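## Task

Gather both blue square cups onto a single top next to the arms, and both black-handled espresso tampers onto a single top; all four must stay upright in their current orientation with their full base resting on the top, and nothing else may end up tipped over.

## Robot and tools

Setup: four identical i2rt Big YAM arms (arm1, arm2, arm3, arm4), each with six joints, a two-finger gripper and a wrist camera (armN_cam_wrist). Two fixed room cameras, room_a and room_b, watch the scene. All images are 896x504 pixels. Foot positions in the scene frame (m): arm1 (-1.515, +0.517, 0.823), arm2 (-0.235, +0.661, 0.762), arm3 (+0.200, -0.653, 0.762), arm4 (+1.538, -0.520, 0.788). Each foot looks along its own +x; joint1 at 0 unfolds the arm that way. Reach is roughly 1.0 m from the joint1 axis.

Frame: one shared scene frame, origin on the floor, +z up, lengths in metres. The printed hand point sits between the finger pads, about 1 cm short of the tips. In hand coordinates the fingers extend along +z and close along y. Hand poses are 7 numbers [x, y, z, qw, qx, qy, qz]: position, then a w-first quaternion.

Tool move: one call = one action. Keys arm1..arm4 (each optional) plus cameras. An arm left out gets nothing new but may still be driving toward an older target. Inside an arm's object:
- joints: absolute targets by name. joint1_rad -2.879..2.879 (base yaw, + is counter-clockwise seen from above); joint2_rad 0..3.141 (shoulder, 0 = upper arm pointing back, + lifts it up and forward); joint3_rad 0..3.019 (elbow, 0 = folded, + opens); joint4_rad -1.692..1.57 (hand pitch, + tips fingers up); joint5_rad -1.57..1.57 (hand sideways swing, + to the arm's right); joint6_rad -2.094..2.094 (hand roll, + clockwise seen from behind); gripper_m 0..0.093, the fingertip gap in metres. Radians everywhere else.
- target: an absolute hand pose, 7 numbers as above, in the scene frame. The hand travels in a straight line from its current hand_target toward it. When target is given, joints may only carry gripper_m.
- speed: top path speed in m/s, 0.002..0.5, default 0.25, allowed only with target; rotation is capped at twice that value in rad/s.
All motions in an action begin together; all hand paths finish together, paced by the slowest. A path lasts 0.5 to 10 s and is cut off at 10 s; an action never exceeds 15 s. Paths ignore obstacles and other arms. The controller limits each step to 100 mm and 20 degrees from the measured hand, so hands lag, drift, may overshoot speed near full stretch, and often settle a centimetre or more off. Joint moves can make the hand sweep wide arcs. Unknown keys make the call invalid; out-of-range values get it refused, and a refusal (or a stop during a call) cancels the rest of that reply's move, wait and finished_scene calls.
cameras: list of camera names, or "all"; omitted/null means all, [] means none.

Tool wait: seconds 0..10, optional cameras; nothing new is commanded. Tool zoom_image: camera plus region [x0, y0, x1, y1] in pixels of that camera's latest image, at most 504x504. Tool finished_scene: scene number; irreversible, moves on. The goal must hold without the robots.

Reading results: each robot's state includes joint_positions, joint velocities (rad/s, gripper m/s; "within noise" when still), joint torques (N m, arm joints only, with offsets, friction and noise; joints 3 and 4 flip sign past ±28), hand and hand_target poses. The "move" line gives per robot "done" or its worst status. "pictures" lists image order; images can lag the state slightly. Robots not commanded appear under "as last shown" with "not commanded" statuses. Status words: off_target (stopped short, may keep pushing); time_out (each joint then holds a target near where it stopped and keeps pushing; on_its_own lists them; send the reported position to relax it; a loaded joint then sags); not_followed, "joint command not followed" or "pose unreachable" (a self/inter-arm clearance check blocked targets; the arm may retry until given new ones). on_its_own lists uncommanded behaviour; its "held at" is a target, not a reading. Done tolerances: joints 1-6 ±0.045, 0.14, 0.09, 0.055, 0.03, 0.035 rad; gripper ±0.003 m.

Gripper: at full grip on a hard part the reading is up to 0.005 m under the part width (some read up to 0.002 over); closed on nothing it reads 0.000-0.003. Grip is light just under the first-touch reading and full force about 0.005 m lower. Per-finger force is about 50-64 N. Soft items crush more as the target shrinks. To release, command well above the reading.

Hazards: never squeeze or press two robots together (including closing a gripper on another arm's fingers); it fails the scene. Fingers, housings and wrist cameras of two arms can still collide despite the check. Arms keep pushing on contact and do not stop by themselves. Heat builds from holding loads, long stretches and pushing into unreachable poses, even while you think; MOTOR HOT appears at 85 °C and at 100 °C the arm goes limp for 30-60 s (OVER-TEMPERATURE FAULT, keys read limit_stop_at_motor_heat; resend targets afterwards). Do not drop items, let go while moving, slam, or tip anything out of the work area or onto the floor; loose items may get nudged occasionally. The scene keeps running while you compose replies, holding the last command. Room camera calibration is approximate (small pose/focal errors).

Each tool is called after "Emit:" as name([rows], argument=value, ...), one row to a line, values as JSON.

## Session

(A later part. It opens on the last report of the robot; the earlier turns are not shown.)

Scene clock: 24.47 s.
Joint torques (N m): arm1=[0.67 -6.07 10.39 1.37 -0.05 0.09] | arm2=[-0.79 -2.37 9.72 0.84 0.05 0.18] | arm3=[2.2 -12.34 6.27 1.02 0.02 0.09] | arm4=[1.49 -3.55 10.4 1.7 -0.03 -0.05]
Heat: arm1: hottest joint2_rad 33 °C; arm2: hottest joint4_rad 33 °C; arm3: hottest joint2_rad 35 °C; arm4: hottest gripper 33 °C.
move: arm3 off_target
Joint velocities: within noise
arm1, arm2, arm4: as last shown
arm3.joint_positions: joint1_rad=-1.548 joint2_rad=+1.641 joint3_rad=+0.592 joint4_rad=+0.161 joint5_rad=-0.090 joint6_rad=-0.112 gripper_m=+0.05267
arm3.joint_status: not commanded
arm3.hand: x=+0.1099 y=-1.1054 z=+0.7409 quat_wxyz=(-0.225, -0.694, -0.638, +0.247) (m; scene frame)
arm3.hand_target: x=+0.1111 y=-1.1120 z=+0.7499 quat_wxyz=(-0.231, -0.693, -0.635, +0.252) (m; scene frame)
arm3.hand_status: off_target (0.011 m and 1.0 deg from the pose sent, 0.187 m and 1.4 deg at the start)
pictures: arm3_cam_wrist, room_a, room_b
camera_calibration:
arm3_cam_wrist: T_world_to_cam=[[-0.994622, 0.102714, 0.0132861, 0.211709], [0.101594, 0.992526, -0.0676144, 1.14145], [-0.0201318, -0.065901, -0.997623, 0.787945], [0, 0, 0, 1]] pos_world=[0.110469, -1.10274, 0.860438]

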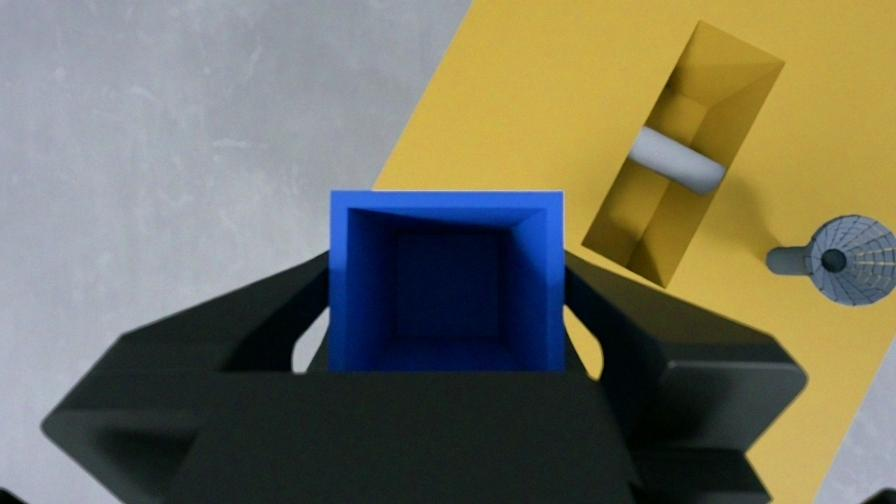

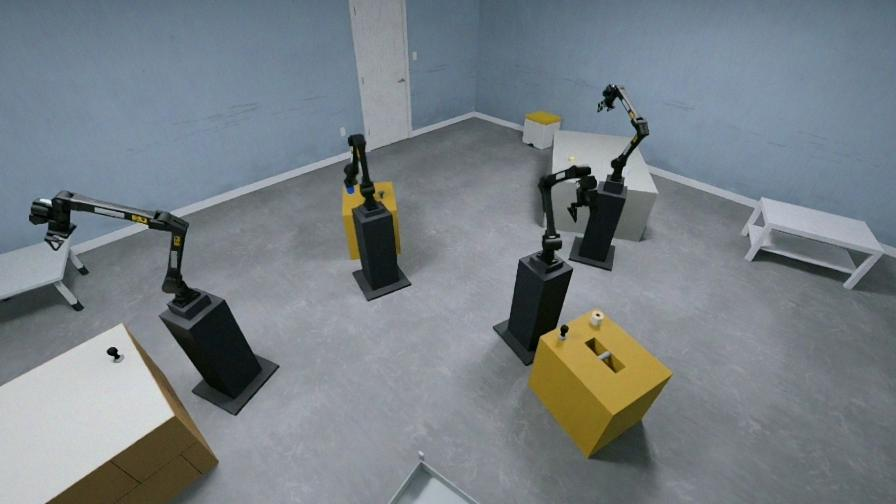

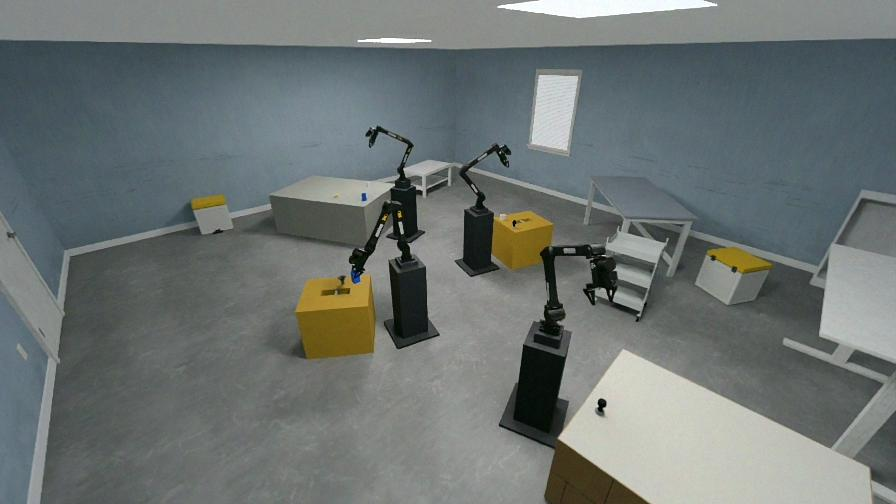

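Emit:
move(arm3={"joints":{"joint1_rad":2.14,"joint2_rad":1.3,"joint3_rad":1.0,"joint4_rad":-0.5,"joint5_rad":0,"joint6_rad":0}}, arm2={"joints":{"joint1_rad":2.152,"joint2_rad":1.0,"joint3_rad":1.0,"joint4_rad":0}}, cameras=["room_a","room_b"])

Scene clock: 28.40 s.
Joint torques (N m): arm1=[1.08 -6.59 10.21 1.17 -0.03 0.05] | arm2=[0.5 -7.36 9.94 2.71 0.09 0.18] | arm3=[1.9 -11.93 11.33 1.11 0.06 0.09] | arm4=[1.49 -3.43 10.43 1.7 -0.04 -0.06]
Heat: arm1: hottest joint2_rad 33 °C; arm2: hottest joint4_rad 33 °C; arm3: hottest joint2_rad 35 °C; arm4: hottest joint3_rad 33 °C.
move: arm2 done; arm3 done
Joint velocities: within noise
arm1, arm4: as last shown
arm2.joint_positions: joint1_rad=+2.141 joint2_rad=+1.016 joint3_rad=+0.997 joint4_rad=-0.018 joint5_rad=+0.000 joint6_rad=-0.009 gripper_m=+0.09398
arm2.joint_status: all done
arm2.hand: x=-0.0807 y=+0.1695 z=+1.2260 quat_wxyz=(+0.556, +0.427, +0.587, -0.407) (m; scene frame)
arm2.hand_target: x=-0.0770 y=+0.1763 z=+1.2402 quat_wxyz=(+0.570, +0.418, +0.577, -0.409) (m; scene frame)
arm2.hand_status: not commanded
arm3.joint_positions: joint1_rad=+2.139 joint2_rad=+1.318 joint3_rad=+0.975 joint4_rad=-0.491 joint5_rad=-0.001 joint6_rad=-0.011 gripper_m=+0.05268
arm3.joint_status: all done
arm3.hand: x=+0.0382 y=-0.1621 z=+0.9689 quat_wxyz=(-0.215, +0.758, -0.542, -0.293) (m; scene frame)
arm3.hand_target: x=+0.0366 y=-0.1583 z=+0.9895 quat_wxyz=(-0.223, +0.750, -0.542, -0.307) (m; scene frame)
arm3.hand_status: not commanded
pictures: room_a, room_b

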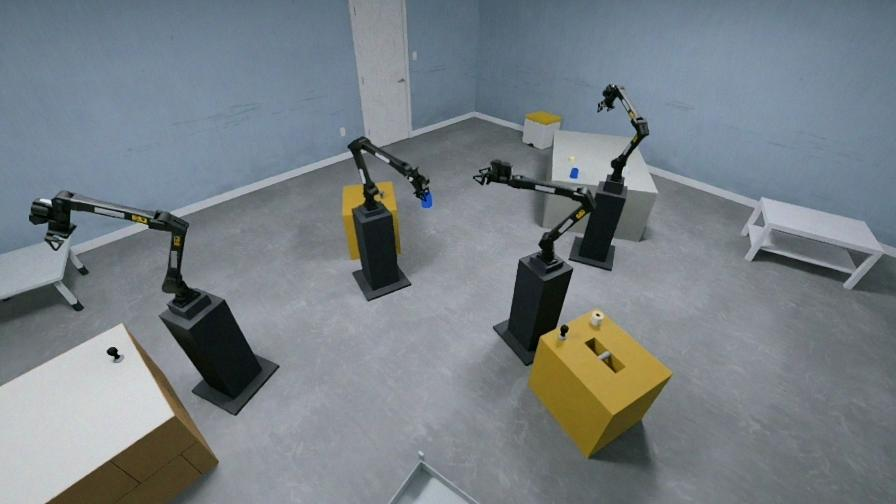

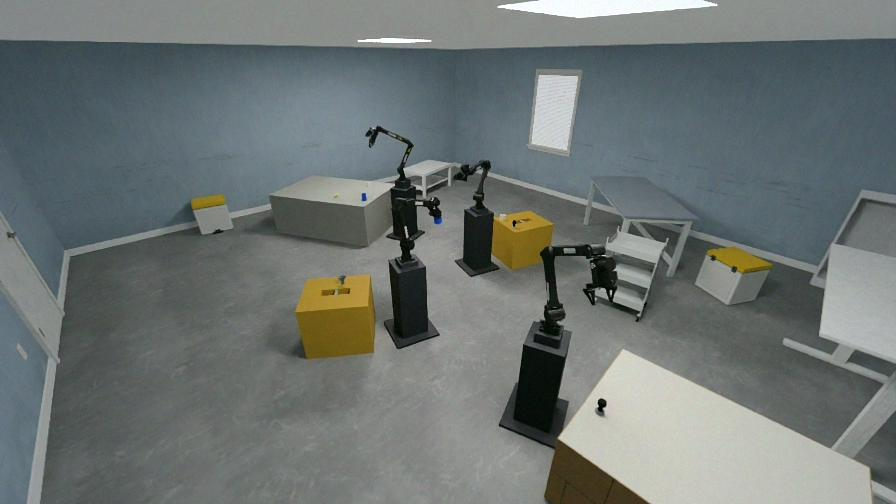

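Emit:
move(arm3={"target":[0.0,-0.05,0.985,0.210,-0.756,0.547,0.290]}, arm2={"target":[-0.044,0.084,0.935,0.573,0.414,0.573,-0.414]})

Scene clock: 31.20 s.
Joint torques (N m): arm1=[1.14 -6.89 10.52 1.62 -0.04 0.07] | arm2=[0.44 -10.58 8.09 2.65 0.27 0.11] | arm3=[1.96 -14.51 14.75 1.11 0.05 0.1] | arm4=[1.49 -3.55 10.41 1.73 -0.02 -0.06]
Heat: arm1: hottest joint2_rad 33 °C; arm2: hottest joint3_rad 33 °C; arm3: hottest joint2_rad 35 °C; arm4: hottest joint3_rad 33 °C.
move: arm2 off_target; arm3 off_target
Joint velocities: within noise
arm1, arm4: as last shown
arm2.joint_positions: joint1_rad=+2.142 joint2_rad=+1.705 joint3_rad=+0.713 joint4_rad=+0.973 joint5_rad=+0.000 joint6_rad=-0.009 gripper_m=+0.09398
arm2.joint_status: not commanded
arm2.hand: x=-0.0531 y=+0.0918 z=+0.9252 quat_wxyz=(+0.561, +0.422, +0.582, -0.410) (m; scene frame)
arm2.hand_target: x=-0.0440 y=+0.0846 z=+0.9350 quat_wxyz=(+0.573, +0.414, +0.573, -0.414) (m; scene frame)
arm2.hand_status: off_target (0.015 m and 2.0 deg from the pose sent, 0.306 m and 3.0 deg at the start)
arm3.joint_positions: joint1_rad=+2.139 joint2_rad=+1.600 joint3_rad=+1.268 joint4_rad=-0.560 joint5_rad=-0.001 joint6_rad=-0.009 gripper_m=+0.05268
arm3.joint_status: not commanded
arm3.hand: x=+0.0076 y=-0.0687 z=+0.9569 quat_wxyz=(-0.198, +0.766, -0.548, -0.271) (m; scene frame)
arm3.hand_target: x=+0.0005 y=-0.0519 z=+0.9853 quat_wxyz=(-0.210, +0.756, -0.547, -0.291) (m; scene frame)
arm3.hand_status: off_target (0.035 m and 2.8 deg from the pose sent, 0.120 m and 0.9 deg at the start)
pictures: arm1_cam_wrist, arm2_cam_wrist, arm3_cam_wrist, arm4_cam_wrist, room_a, room_b
camera_calibration:
arm1_cam_wrist: T_world_to_cam=[[-0.866605, 0.498669, 0.0180327, -1.59902], [0.498676, 0.864195, 0.0670048, 0.608741], [0.0178294, 0.0670592, -0.99759, 1.42592], [0, 0, 0, 1]] pos_world=[-1.71471, 0.175691, 1.41053]
arm2_cam_wrist: T_world_to_cam=[[-0.951478, -0.307715, -0.00145164, -0.0193491], [-0.188308, 0.58598, -0.788142, 0.669513], [0.243373, -0.749626, -0.615492, 0.775157], [0, 0, 0, 1]] pos_world=[-0.0809883, 0.182802, 1.00475]
arm3_cam_wrist: T_world_to_cam=[[0.953218, 0.301815, 0.0168286, -0.00388613], [0.302232, -0.950547, -0.0715217, 0.00622775], [-0.00558997, 0.0732619, -0.997297, 1.07884], [0, 0, 0, 1]] pos_world=[0.00785279, -0.0719453, 1.07644]
arm4_cam_wrist: T_world_to_cam=[[-0.471853, -0.881644, -0.00769875, 0.284292], [-0.88071, 0.470909, 0.0509426, 1.91728], [-0.0412878, 0.0308178, -0.998672, 1.4806], [0, 0, 0, 1]] pos_world=[1.88384, -0.697848, 1.38315]

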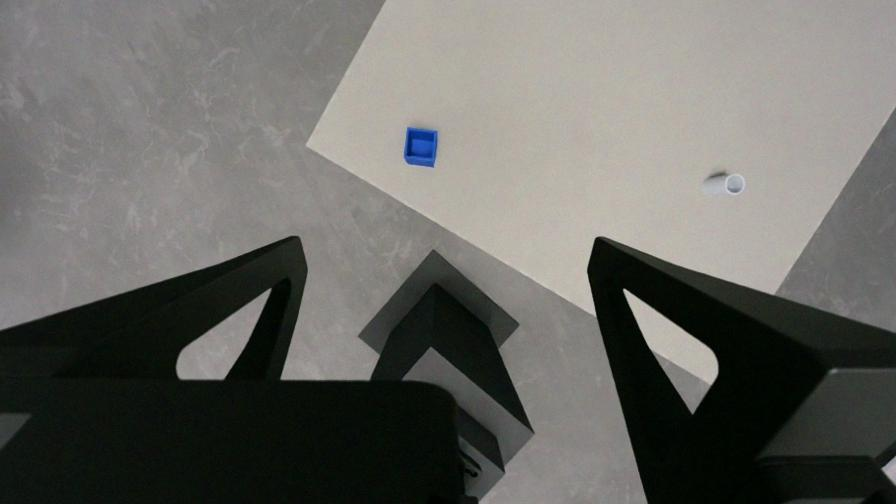

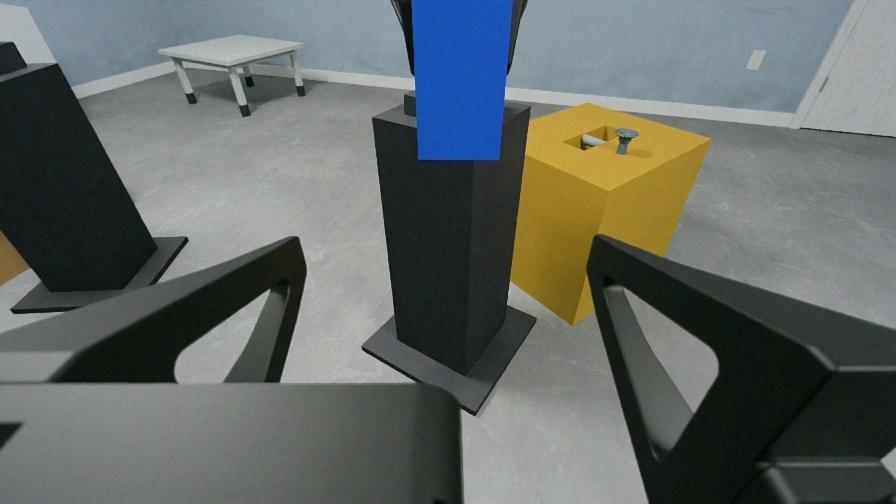

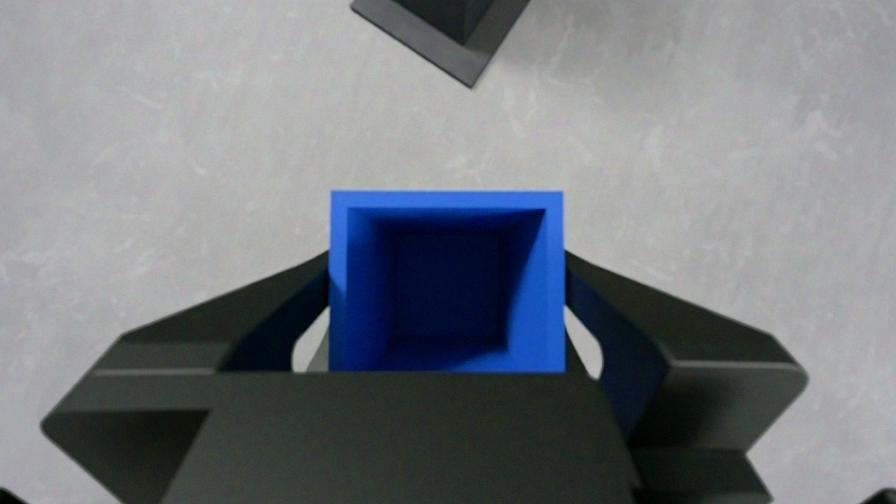

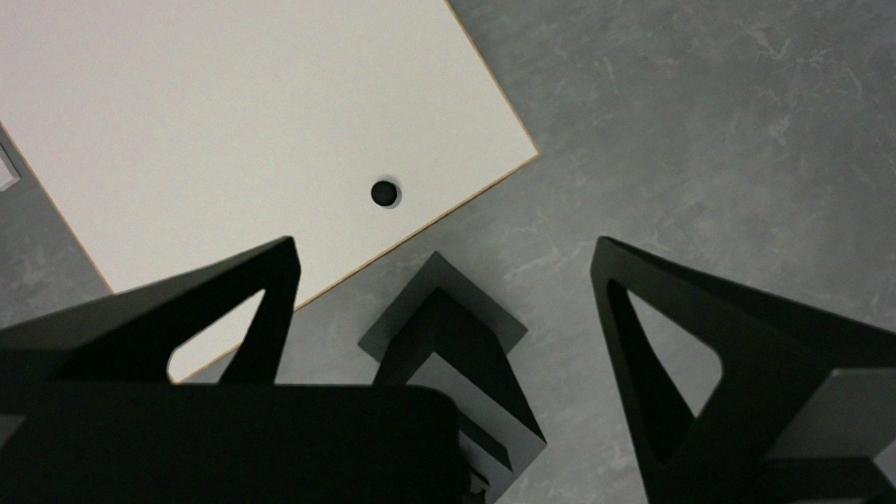

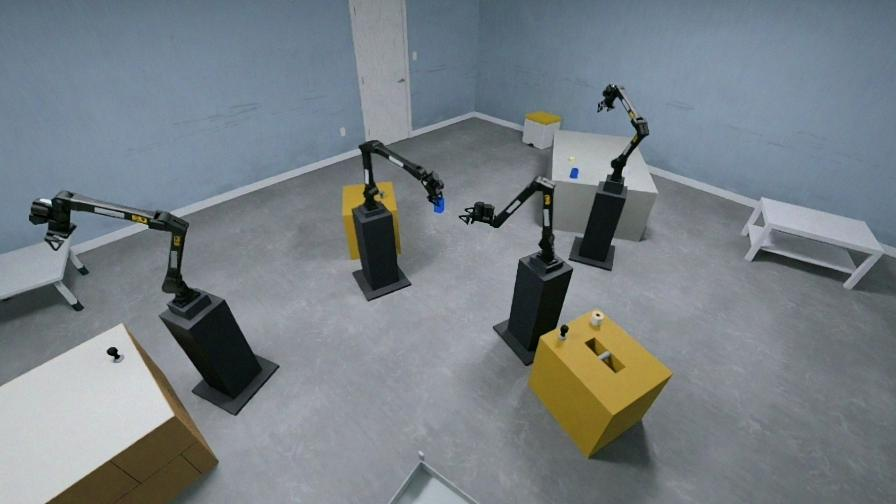

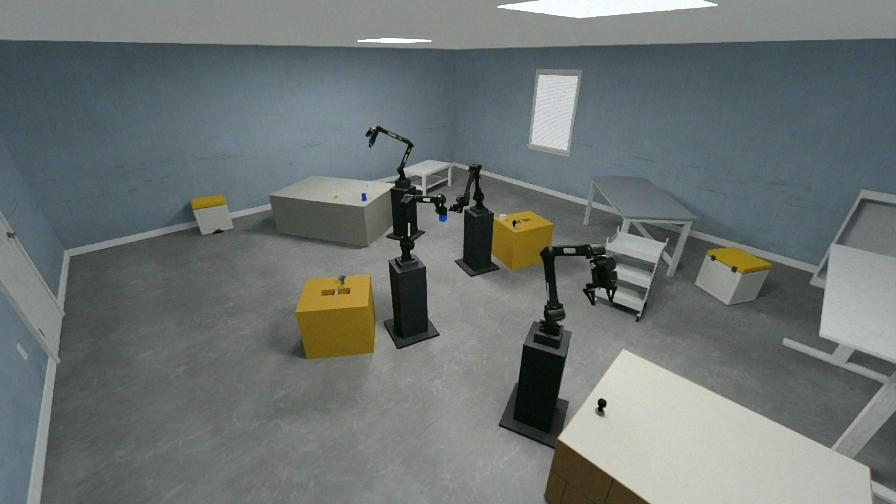

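Emit:
move(arm2={"target":[0.008,-0.090,0.918,0.573,0.414,0.573,-0.414],"speed":0.12}, cameras=["arm2_cam_wrist","arm3_cam_wrist","room_a","room_b"])

Emit:
zoom_image(camera="room_a", region=[400, 150, 540, 250])

Emit:
zoom_image(camera="room_b", region=[400, 160, 500, 240])

Scene clock: 35.60 s.
Joint torques (N m): arm1=[0.56 -6.53 10.37 1.57 -0.09 0.07] | arm2=[0.03 -15.03 10.5 1.39 -0.06 0.09] | arm3=[1.96 -14.51 14.75 1.03 0.05 0.1] | arm4=[1.38 -3.6 10.43 1.72 -0.02 -0.06]
Heat: arm1: hottest joint2_rad 33 °C; arm2: hottest joint3_rad 33 °C; arm3: hottest joint3_rad 37 °C; arm4: hottest joint3_rad 33 °C.
move: arm2 off_target
Joint velocities: within noise
arm1.joint_positions: joint1_rad=+2.249 joint2_rad=+1.110 joint3_rad=+1.577 joint4_rad=-1.488 joint5_rad=+0.001 joint6_rad=-0.015 gripper_m=+0.09398
arm1.joint_status: not commanded
arm1.hand: x=-1.7092 y=+0.1883 z=+1.2870 quat_wxyz=(+0.131, +0.832, +0.482, -0.240) (m; scene frame)
arm1.hand_target: x=-1.7030 y=+0.1905 z=+1.2996 quat_wxyz=(+0.139, +0.831, +0.479, -0.247) (m; scene frame)
arm1.hand_status: not commanded
arm2.joint_positions: joint1_rad=+2.142 joint2_rad=+2.047 joint3_rad=+1.266 joint4_rad=+0.789 joint5_rad=-0.002 joint6_rad=-0.009 gripper_m=+0.09398
arm2.joint_status: not commanded
arm2.hand: x=+0.0020 y=-0.0777 z=+0.9191 quat_wxyz=(+0.569, +0.416, +0.575, -0.415) (m; scene frame)
arm2.hand_target: x=+0.0079 y=-0.0890 z=+0.9178 quat_wxyz=(+0.573, +0.414, +0.573, -0.414) (m; scene frame)
arm2.hand_status: off_target (0.014 m and 0.5 deg from the pose sent, 0.192 m and 2.0 deg at the start)
arm3.joint_positions: joint1_rad=+2.139 joint2_rad=+1.600 joint3_rad=+1.268 joint4_rad=-0.560 joint5_rad=-0.001 joint6_rad=-0.008 gripper_m=+0.05268
arm3.joint_status: not commanded
arm3.hand: x=+0.0076 y=-0.0687 z=+0.9569 quat_wxyz=(-0.198, +0.765, -0.549, -0.271) (m; scene frame)
arm3.hand_target: x=+0.0004 y=-0.0518 z=+0.9853 quat_wxyz=(-0.210, +0.756, -0.547, -0.291) (m; scene frame)
arm3.hand_status: not commanded
arm4.joint_positions: joint1_rad=+0.697 joint2_rad=+1.104 joint3_rad=+1.588 joint4_rad=-1.507 joint5_rad=+0.000 joint6_rad=+0.008 gripper_m=+0.09396
arm4.joint_status: not commanded
arm4.hand: x=+1.8708 y=-0.6911 z=+1.2586 quat_wxyz=(-0.267, -0.231, -0.933, +0.066) (m; scene frame)
arm4.hand_target: x=+1.8734 y=-0.6867 z=+1.2662 quat_wxyz=(-0.277, -0.220, -0.933, +0.068) (m; scene frame)
arm4.hand_status: not commanded
pictures: arm2_cam_wrist, arm3_cam_wrist, room_a, room_b
camera_calibration:
arm2_cam_wrist: T_world_to_cam=[[-0.950672, -0.310195, -0.00146007, -0.0192987], [-0.183118, 0.564998, -0.804516, 0.787903], [0.250382, -0.764563, -0.59393, 0.609961], [0, 0, 0, 1]] pos_world=[-0.0267906, 0.0152034, 0.996126]
arm3_cam_wrist: T_world_to_cam=[[0.95338, 0.30133, 0.0163575, -0.00350858], [0.301714, -0.950717, -0.071457, 0.00611946], [-0.00598072, 0.073061, -0.99731, 1.07884], [0, 0, 0, 1]] pos_world=[0.00795095, -0.0719462, 1.07644]

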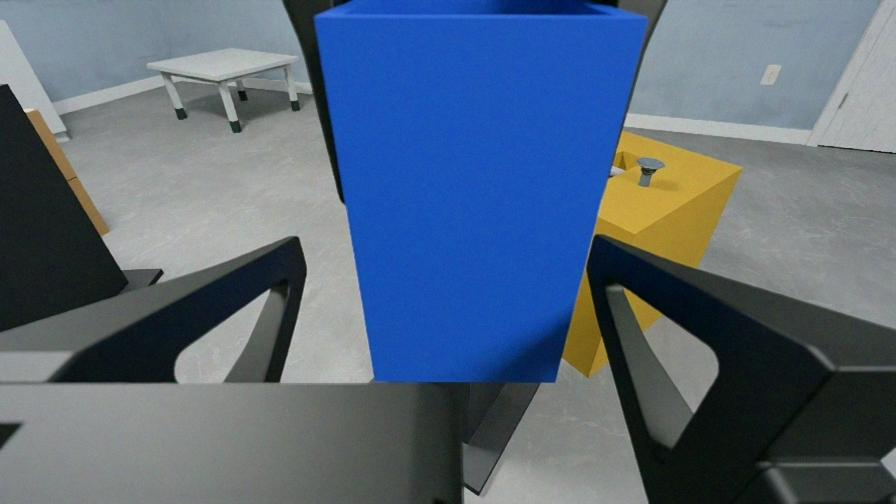

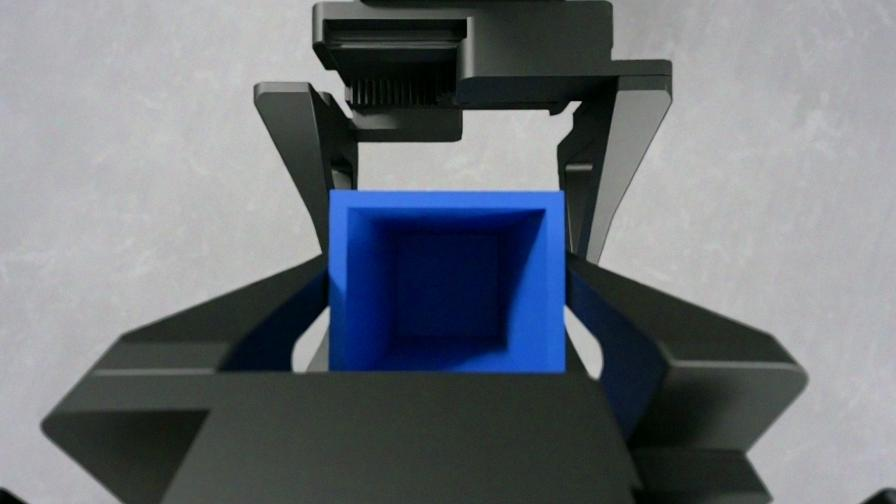

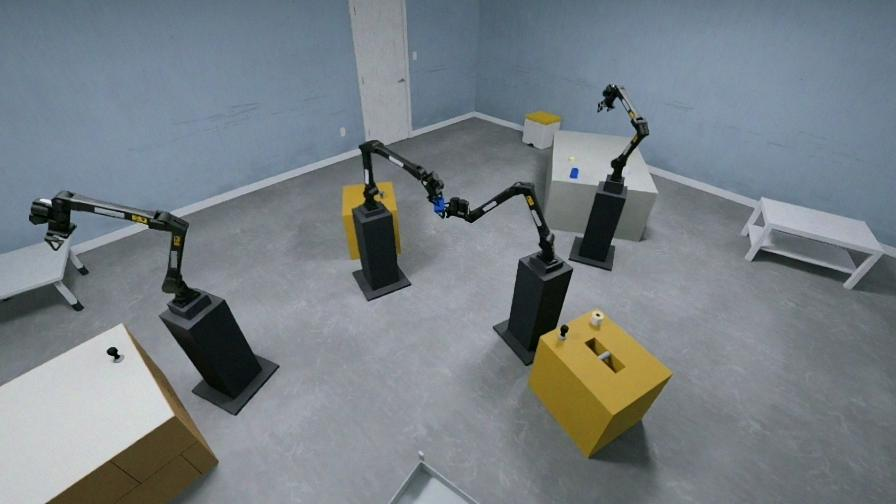

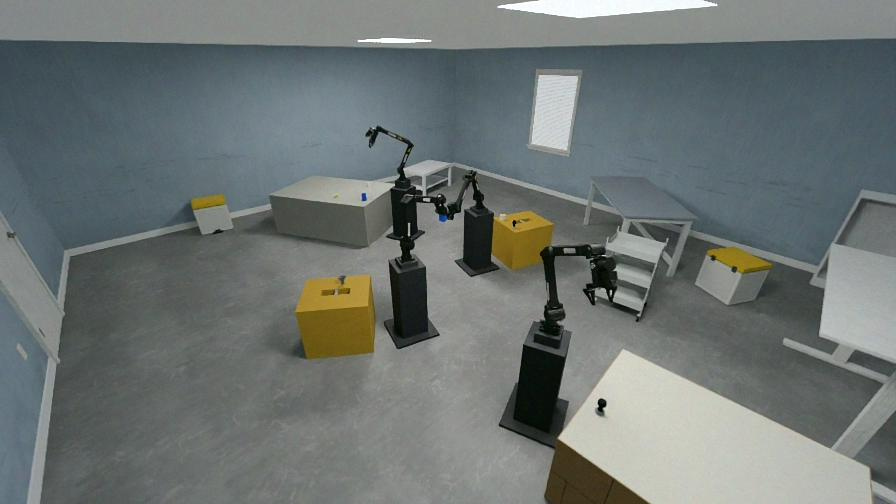

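Scaled by 3.600 from the camera's 896x504 image, which has a finer 1280x720 frame.

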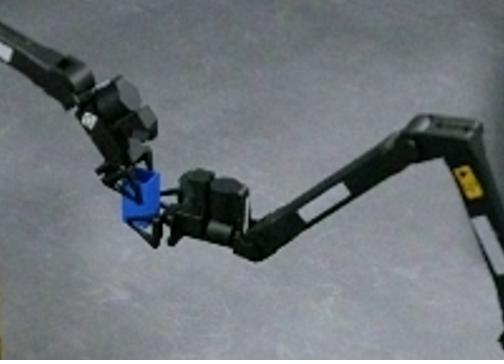

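Scaled by 5.040 from the camera's 896x504 image, which has a finer 1280x720 frame.

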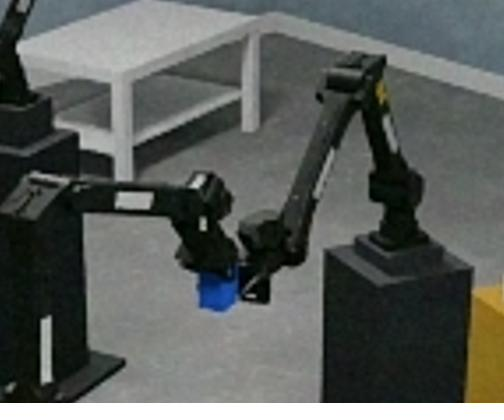

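Emit:
move(arm2={"target":[0.002,-0.094,0.910,0.573,0.414,0.573,-0.414],"speed":0.1}, cameras=["arm2_cam_wrist","arm3_cam_wrist"])

Emit:
move(arm2={"joints":{"gripper_m":0.047}}, cameras=["arm2_cam_wrist","arm3_cam_wrist"])

Scene clock: 38.93 s.
Joint torques (N m): arm1=[0.21 -7.3 10.33 1.18 -0.07 0.09] | arm2=[-0.5 -15.44 10.51 2.09 -0.1 0.09] | arm3=[1.96 -14.51 14.75 1.02 0.05 0.09] | arm4=[1.61 -3.55 10.44 1.76 -0.02 -0.05]
Heat: arm1: hottest joint2_rad 33 °C; arm2: hottest joint3_rad 34 °C; arm3: hottest joint3_rad 38 °C; arm4: hottest joint3_rad 34 °C.
move: arm2 off_target
Joint velocities: within noise
arm1, arm3, arm4: as last shown
arm2.joint_positions: joint1_rad=+2.142 joint2_rad=+2.068 joint3_rad=+1.270 joint4_rad=+0.789 joint5_rad=-0.014 joint6_rad=-0.009 gripper_m=+0.09398
arm2.joint_status: not commanded
arm2.hand: x=+0.0044 y=-0.0786 z=+0.9060 quat_wxyz=(+0.567, +0.416, +0.582, -0.408) (m; scene frame)
arm2.hand_target: x=+0.0017 y=-0.0929 z=+0.9100 quat_wxyz=(+0.573, +0.414, +0.573, -0.414) (m; scene frame)
arm2.hand_status: off_target (0.016 m and 1.4 deg from the pose sent, 0.019 m and 0.5 deg at the start)
pictures: arm2_cam_wrist, arm3_cam_wrist
camera_calibration:
arm2_cam_wrist: T_world_to_cam=[[-0.947046, -0.321093, -0.0018441, -0.017749], [-0.193514, 0.575324, -0.794704, 0.770205], [0.256235, -0.752265, -0.606994, 0.613657], [0, 0, 0, 1]] pos_world=[-0.0250037, 0.012816, 0.984539]
arm3_cam_wrist: T_world_to_cam=[[0.95338, 0.30133, 0.0163575, -0.00350858], [0.301714, -0.950717, -0.071457, 0.00611946], [-0.00598072, 0.073061, -0.99731, 1.07884], [0, 0, 0, 1]] pos_world=[0.00795095, -0.0719462, 1.07644]

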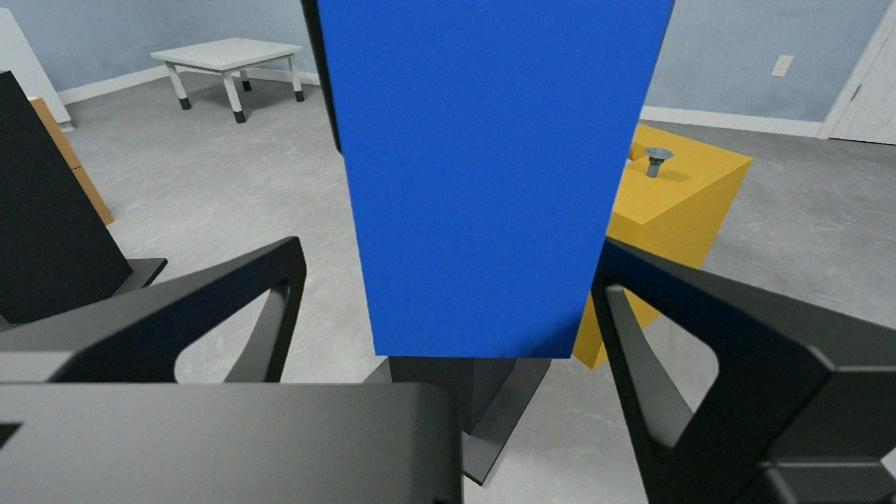

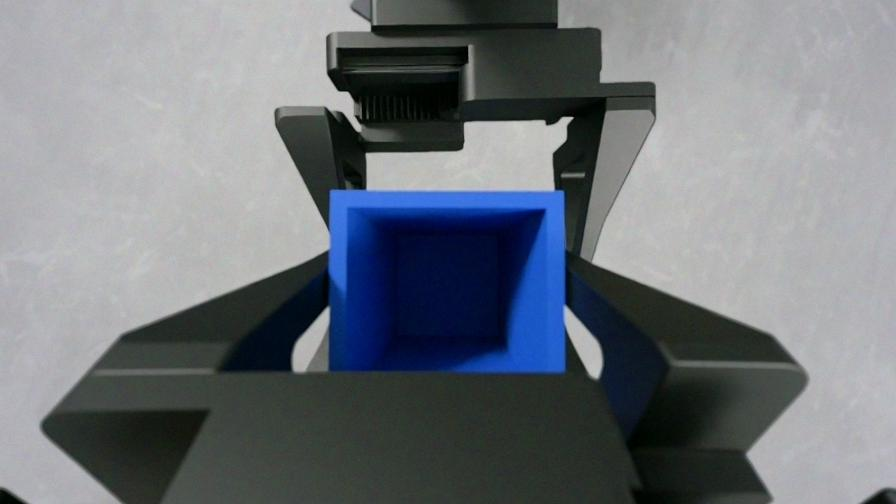

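Scene clock: 39.57 s.
Joint torques (N m): arm1=[0.97 -6.12 10.37 1.26 -0.11 0.05] | arm2=[-0.15 -14.92 10.5 2.17 -0.11 0.08] | arm3=[2.08 -14.45 14.75 1.02 -0.08 0.09] | arm4=[1.55 -3.43 10.44 1.73 -0.02 -0.07]
Heat: arm1: hottest joint2_rad 33 °C; arm2: hottest joint3_rad 34 °C; arm3: hottest joint3_rad 38 °C; arm4: hottest joint3_rad 34 °C.
move: arm2 off_target
Joint velocities: within noise
arm1, arm4: as last shown
arm2.joint_positions: joint1_rad=+2.139 joint2_rad=+2.068 joint3_rad=+1.270 joint4_rad=+0.789 joint5_rad=-0.013 joint6_rad=-0.009 gripper_m=+0.05420
arm2.joint_status: gripper_m off_target (ended at +0.05423, target +0.04700)
arm2.hand: x=+0.0018 y=-0.0795 z=+0.9060 quat_wxyz=(+0.566, +0.417, +0.581, -0.409) (m; scene frame)
arm2.hand_target: x=+0.0017 y=-0.0930 z=+0.9100 quat_wxyz=(+0.573, +0.414, +0.573, -0.414) (m; scene frame)
arm2.hand_status: not commanded
arm3.joint_positions: joint1_rad=+2.137 joint2_rad=+1.600 joint3_rad=+1.268 joint4_rad=-0.560 joint5_rad=+0.002 joint6_rad=-0.008 gripper_m=+0.05268
arm3.joint_status: not commanded
arm3.hand: x=+0.0095 y=-0.0681 z=+0.9569 quat_wxyz=(-0.200, +0.765, -0.550, -0.270) (m; scene frame)
arm3.hand_target: x=+0.0006 y=-0.0518 z=+0.9853 quat_wxyz=(-0.210, +0.756, -0.547, -0.291) (m; scene frame)
arm3.hand_status: not commanded
pictures: arm2_cam_wrist, arm3_cam_wrist
camera_calibration:
arm2_cam_wrist: T_world_to_cam=[[-0.948376, -0.317144, -0.00173383, -0.0203733], [-0.191192, 0.57608, -0.794719, 0.770292], [0.253039, -0.75336, -0.606975, 0.613548], [0, 0, 0, 1]] pos_world=[-0.0272991, 0.0120118, 0.984538]
arm3_cam_wrist: T_world_to_cam=[[0.954678, 0.297036, 0.0189555, -0.00830777], [0.297623, -0.951999, -0.0715451, 0.00615389], [-0.00320586, 0.0739442, -0.997257, 1.0788], [0, 0, 0, 1]] pos_world=[0.00955818, -0.0714446, 1.07644]

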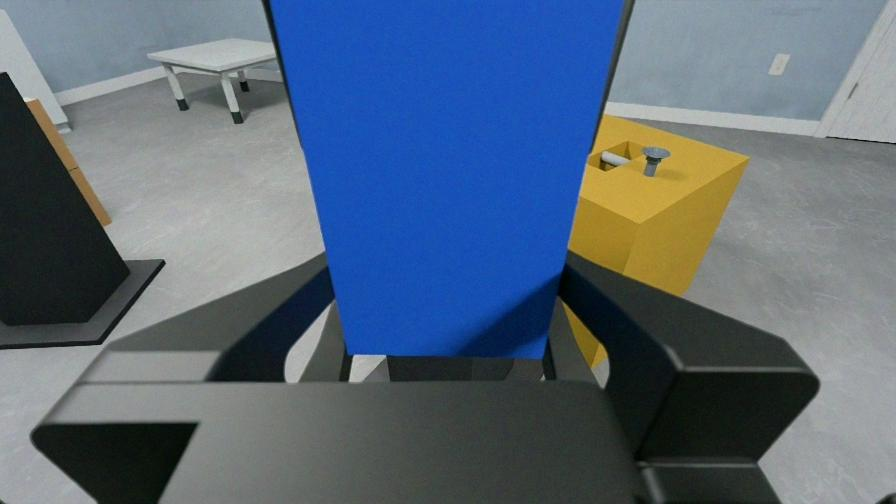

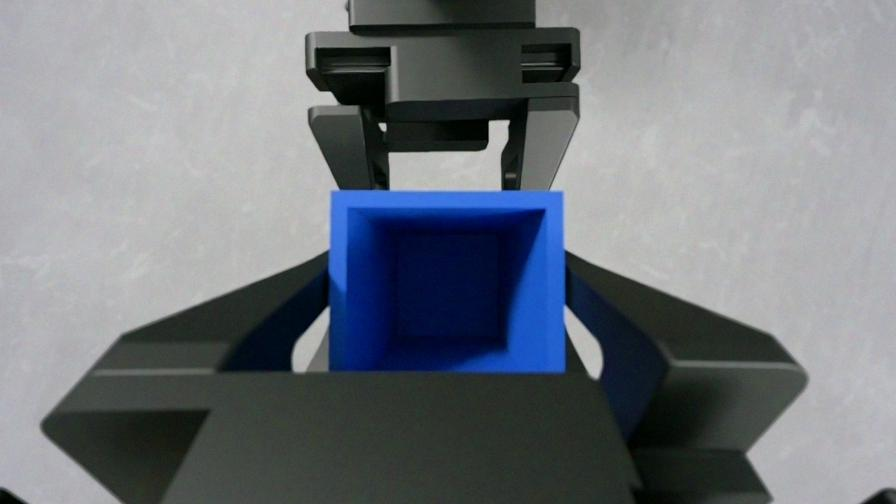

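Emit:
move(arm3={"joints":{"gripper_m":0.093}}, cameras=[])

Emit:
move(arm3={"target":[0.03,-0.14,1.11,0.210,-0.756,0.547,0.290],"speed":0.2}, cameras=["arm2_cam_wrist","room_a","room_b"])

Scene clock: 40.73 s.
Joint torques (N m): arm1=[1.67 -6.71 10.4 1.29 -0.05 0.11] | arm2=[-0.56 -15.44 10.48 2 -0.08 0.12] | arm3=[2.14 -14.56 14.23 1.05 -0.08 0.09] | arm4=[1.44 -3.43 10.45 1.72 -0.03 -0.06]
Heat: arm1: hottest joint2_rad 33 °C; arm2: hottest joint3_rad 34 °C; arm3: hottest joint3_rad 38 °C; arm4: hottest joint3_rad 34 °C.
move: arm3 done
Joint velocities: within noise
arm1, arm2, arm4: as last shown
arm2.joint_positions: joint1_rad=+2.139 joint2_rad=+2.072 joint3_rad=+1.270 joint4_rad=+0.789 joint5_rad=-0.014 joint6_rad=-0.009 gripper_m=+0.05420
arm2.hand: x=+0.0019 y=-0.0795 z=+0.9025 quat_wxyz=(+0.565, +0.418, +0.582, -0.408) (m; scene frame)
arm3.joint_positions: joint1_rad=+2.137 joint2_rad=+1.600 joint3_rad=+1.274 joint4_rad=-0.560 joint5_rad=+0.002 joint6_rad=-0.008 gripper_m=+0.09280
arm3.joint_status: all done
arm3.hand: x=+0.0089 y=-0.0663 z=+0.9601 quat_wxyz=(-0.202, +0.764, -0.550, -0.272) (m; scene frame)
arm3.hand_target: x=+0.0006 y=-0.0518 z=+0.9852 quat_wxyz=(-0.210, +0.756, -0.547, -0.291) (m; scene frame)
arm3.hand_status: not commanded
pictures: none
No camera images: "cameras" was empty.

Scene clock: 42.30 s.
Joint torques (N m): arm1=[1.32 -6.36 10.37 1.13 -0.06 0.06] | arm2=[-0.62 -15.5 10.44 2.1 -0.06 0.09] | arm3=[2.02 -11.81 14.48 0.92 -0.08 0.08] | arm4=[1.44 -3.55 10.45 1.7 -0.02 -0.07]
Heat: arm1: hottest joint2_rad 33 °C; arm2: hottest joint3_rad 35 °C; arm3: hottest joint3_rad 39 °C; arm4: hottest joint3_rad 34 °C.
move: arm3 off_target
Joint velocities: within noise
arm1, arm2, arm4: as last shown
arm3.joint_positions: joint1_rad=+2.137 joint2_rad=+1.334 joint3_rad=+1.303 joint4_rad=-0.868 joint5_rad=+0.001 joint6_rad=-0.008 gripper_m=+0.09290
arm3.joint_status: not commanded
arm3.hand: x=+0.0349 y=-0.1472 z=+1.0756 quat_wxyz=(-0.198, +0.765, -0.551, -0.268) (m; scene frame)
arm3.hand_target: x=+0.0305 y=-0.1414 z=+1.1097 quat_wxyz=(-0.210, +0.756, -0.547, -0.291) (m; scene frame)
arm3.hand_status: off_target (0.035 m and 3.1 deg from the pose sent, 0.168 m and 2.4 deg at the start)
pictures: arm2_cam_wrist, room_a, room_b
camera_calibration:
arm2_cam_wrist: T_world_to_cam=[[-0.948146, -0.317831, -0.00182282, -0.0201829], [-0.192725, 0.579474, -0.791876, 0.765249], [0.252739, -0.750462, -0.610679, 0.615047], [0, 0, 0, 1]] pos_world=[-0.0271, 0.0117128, 0.981542]

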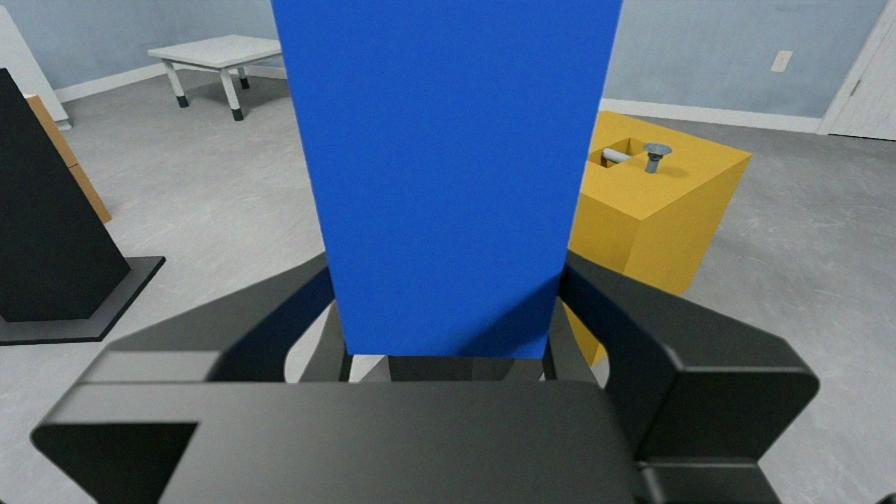

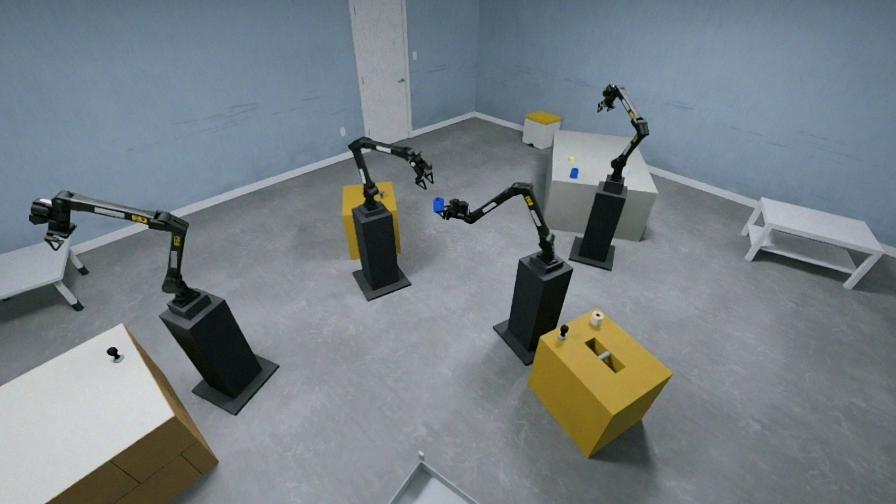

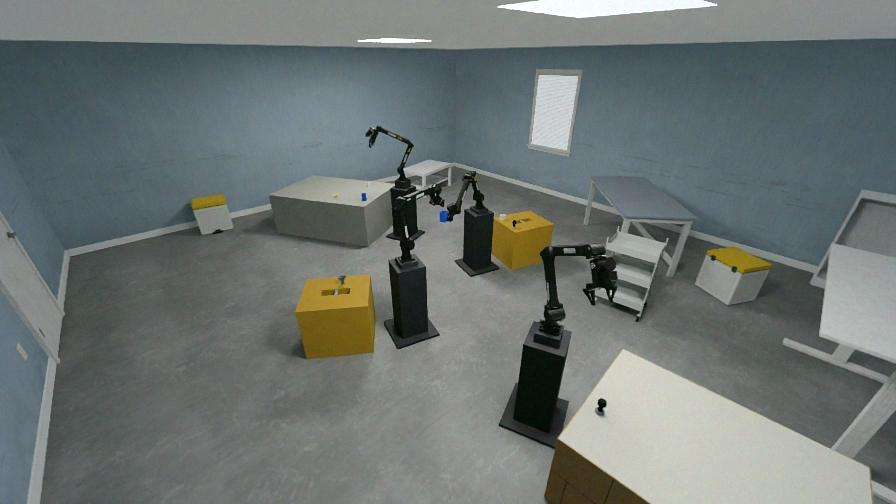

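Emit:
move(arm2={"joints":{"joint1_rad":0.373}}, arm1={"joints":{"joint1_rad":-1.815,"joint2_rad":1.1,"joint3_rad":1.3,"joint4_rad":-1.05,"joint5_rad":0,"joint6_rad":0}}, cameras=["arm1_cam_wrist","arm2_cam_wrist","room_a","room_b"])

Scene clock: 45.97 s.
Joint torques (N m): arm1=[-0.26 -7.59 9.84 2.18 -0.08 0.08] | arm2=[-0.26 -16.21 8.85 2.11 0.01 0.11] | arm3=[2.02 -11.81 14.61 0.91 -0.08 0.09] | arm4=[1.55 -3.43 10.45 1.72 -0.03 -0.05]
Heat: arm1: hottest joint2_rad 33 °C; arm2: hottest joint3_rad 35 °C; arm3: hottest joint3_rad 39 °C; arm4: hottest joint3_rad 34 °C.
move: arm1 done; arm2 done
Joint velocities: within noise
arm1.joint_positions: joint1_rad=-1.806 joint2_rad=+1.108 joint3_rad=+1.301 joint4_rad=-1.053 joint5_rad=+0.001 joint6_rad=-0.015 gripper_m=+0.09400
arm1.joint_status: all done
arm1.hand: x=-1.0669 y=+0.5702 z=+1.2064 quat_wxyz=(-0.344, +0.063, -0.937, -0.017) (m; scene frame)
arm1.hand_target: x=-1.0681 y=+0.5662 z=+1.2099 quat_wxyz=(-0.349, +0.052, -0.935, -0.019) (m; scene frame)
arm1.hand_status: not commanded
arm2.joint_positions: joint1_rad=+0.372 joint2_rad=+2.078 joint3_rad=+1.295 joint4_rad=+0.789 joint5_rad=-0.015 joint6_rad=-0.008 gripper_m=+0.05414
arm2.joint_status: all done
arm2.hand: x=-1.0119 y=+0.5684 z=+0.9201 quat_wxyz=(+0.037, +0.704, +0.053, -0.707) (m; scene frame)
arm2.hand_target: x=-1.0172 y=+0.5666 z=+0.9193 quat_wxyz=(+0.039, +0.701, +0.053, -0.710) (m; scene frame)
arm2.hand_status: not commanded
arm3, arm4: as last shown
pictures: arm1_cam_wrist, arm2_cam_wrist, room_a, room_b
camera_calibration:
arm1_cam_wrist: T_world_to_cam=[[0.131993, -0.991115, 0.0163893, 0.685486], [-0.987675, -0.132902, -0.0826769, -0.872944], [0.0841205, -0.00527458, -0.996442, 1.41909], [0, 0, 0, 1]] pos_world=[-1.07204, 0.570865, 1.33063]
arm2_cam_wrist: T_world_to_cam=[[-0.12834, 0.991552, 0.0188164, -0.709192], [0.579119, 0.0903325, -0.810223, 1.2842], [-0.805078, -0.0930868, -0.58582, -0.0987292], [0, 0, 0, 1]] pos_world=[-0.914204, 0.578005, 0.995992]

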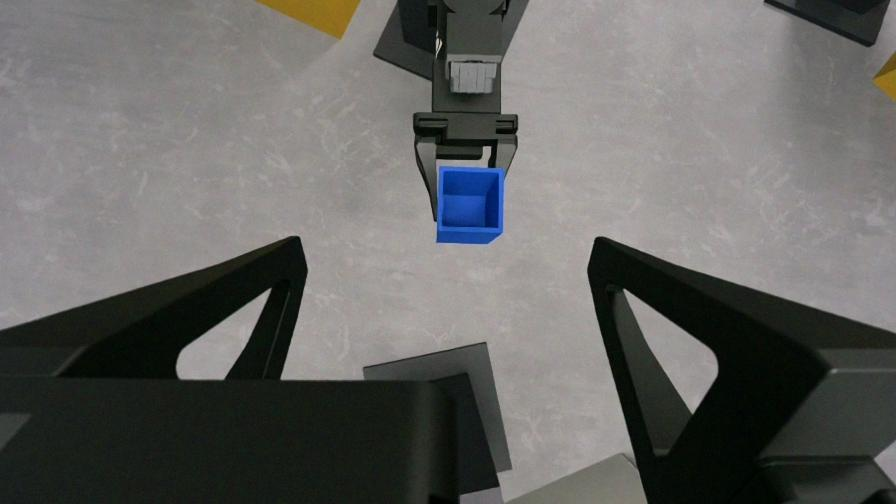

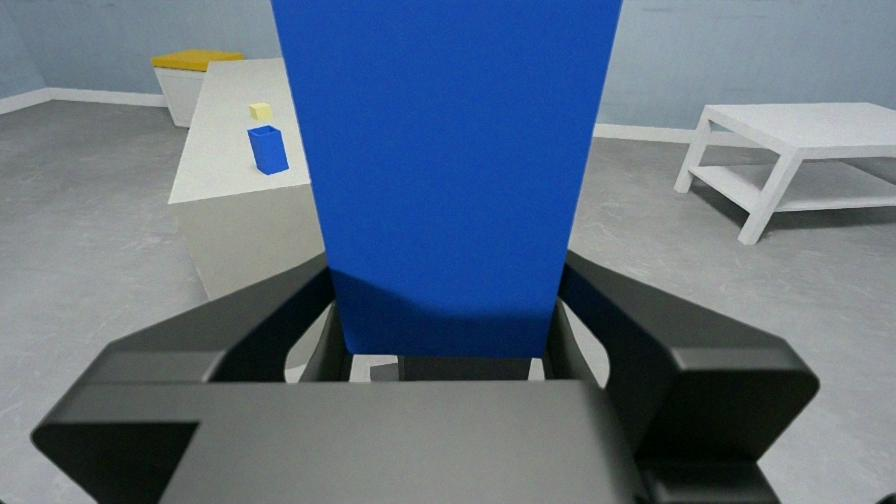

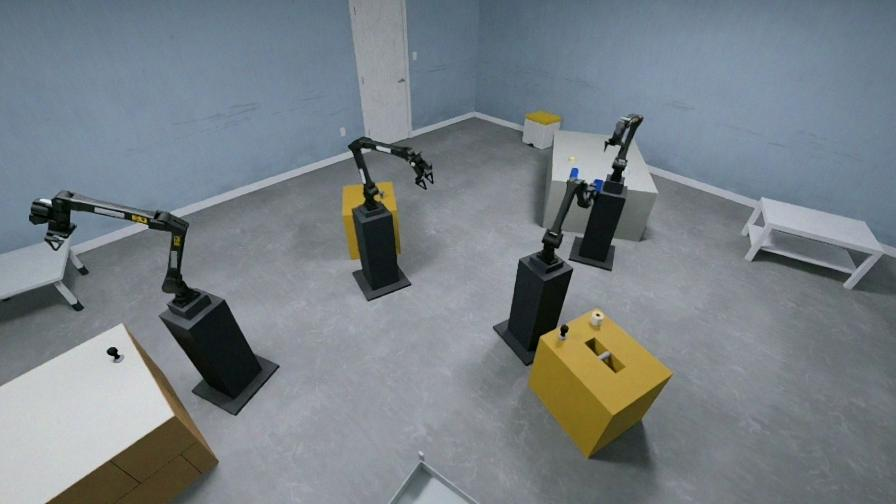

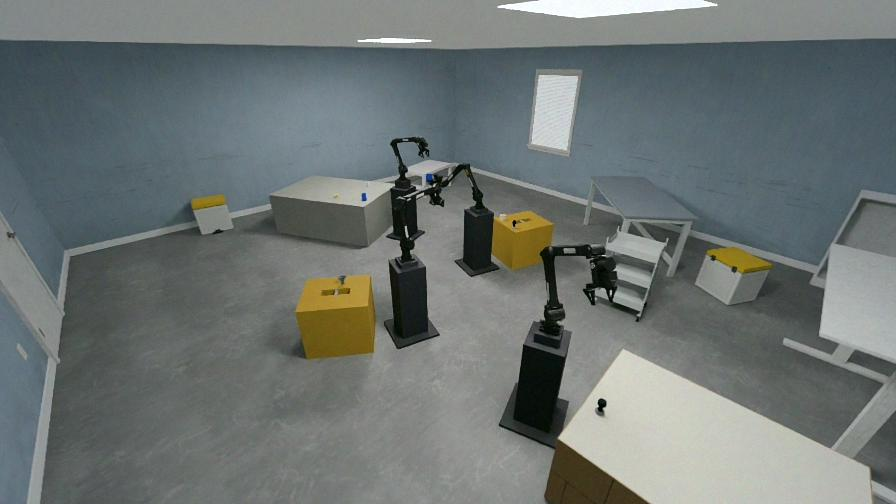

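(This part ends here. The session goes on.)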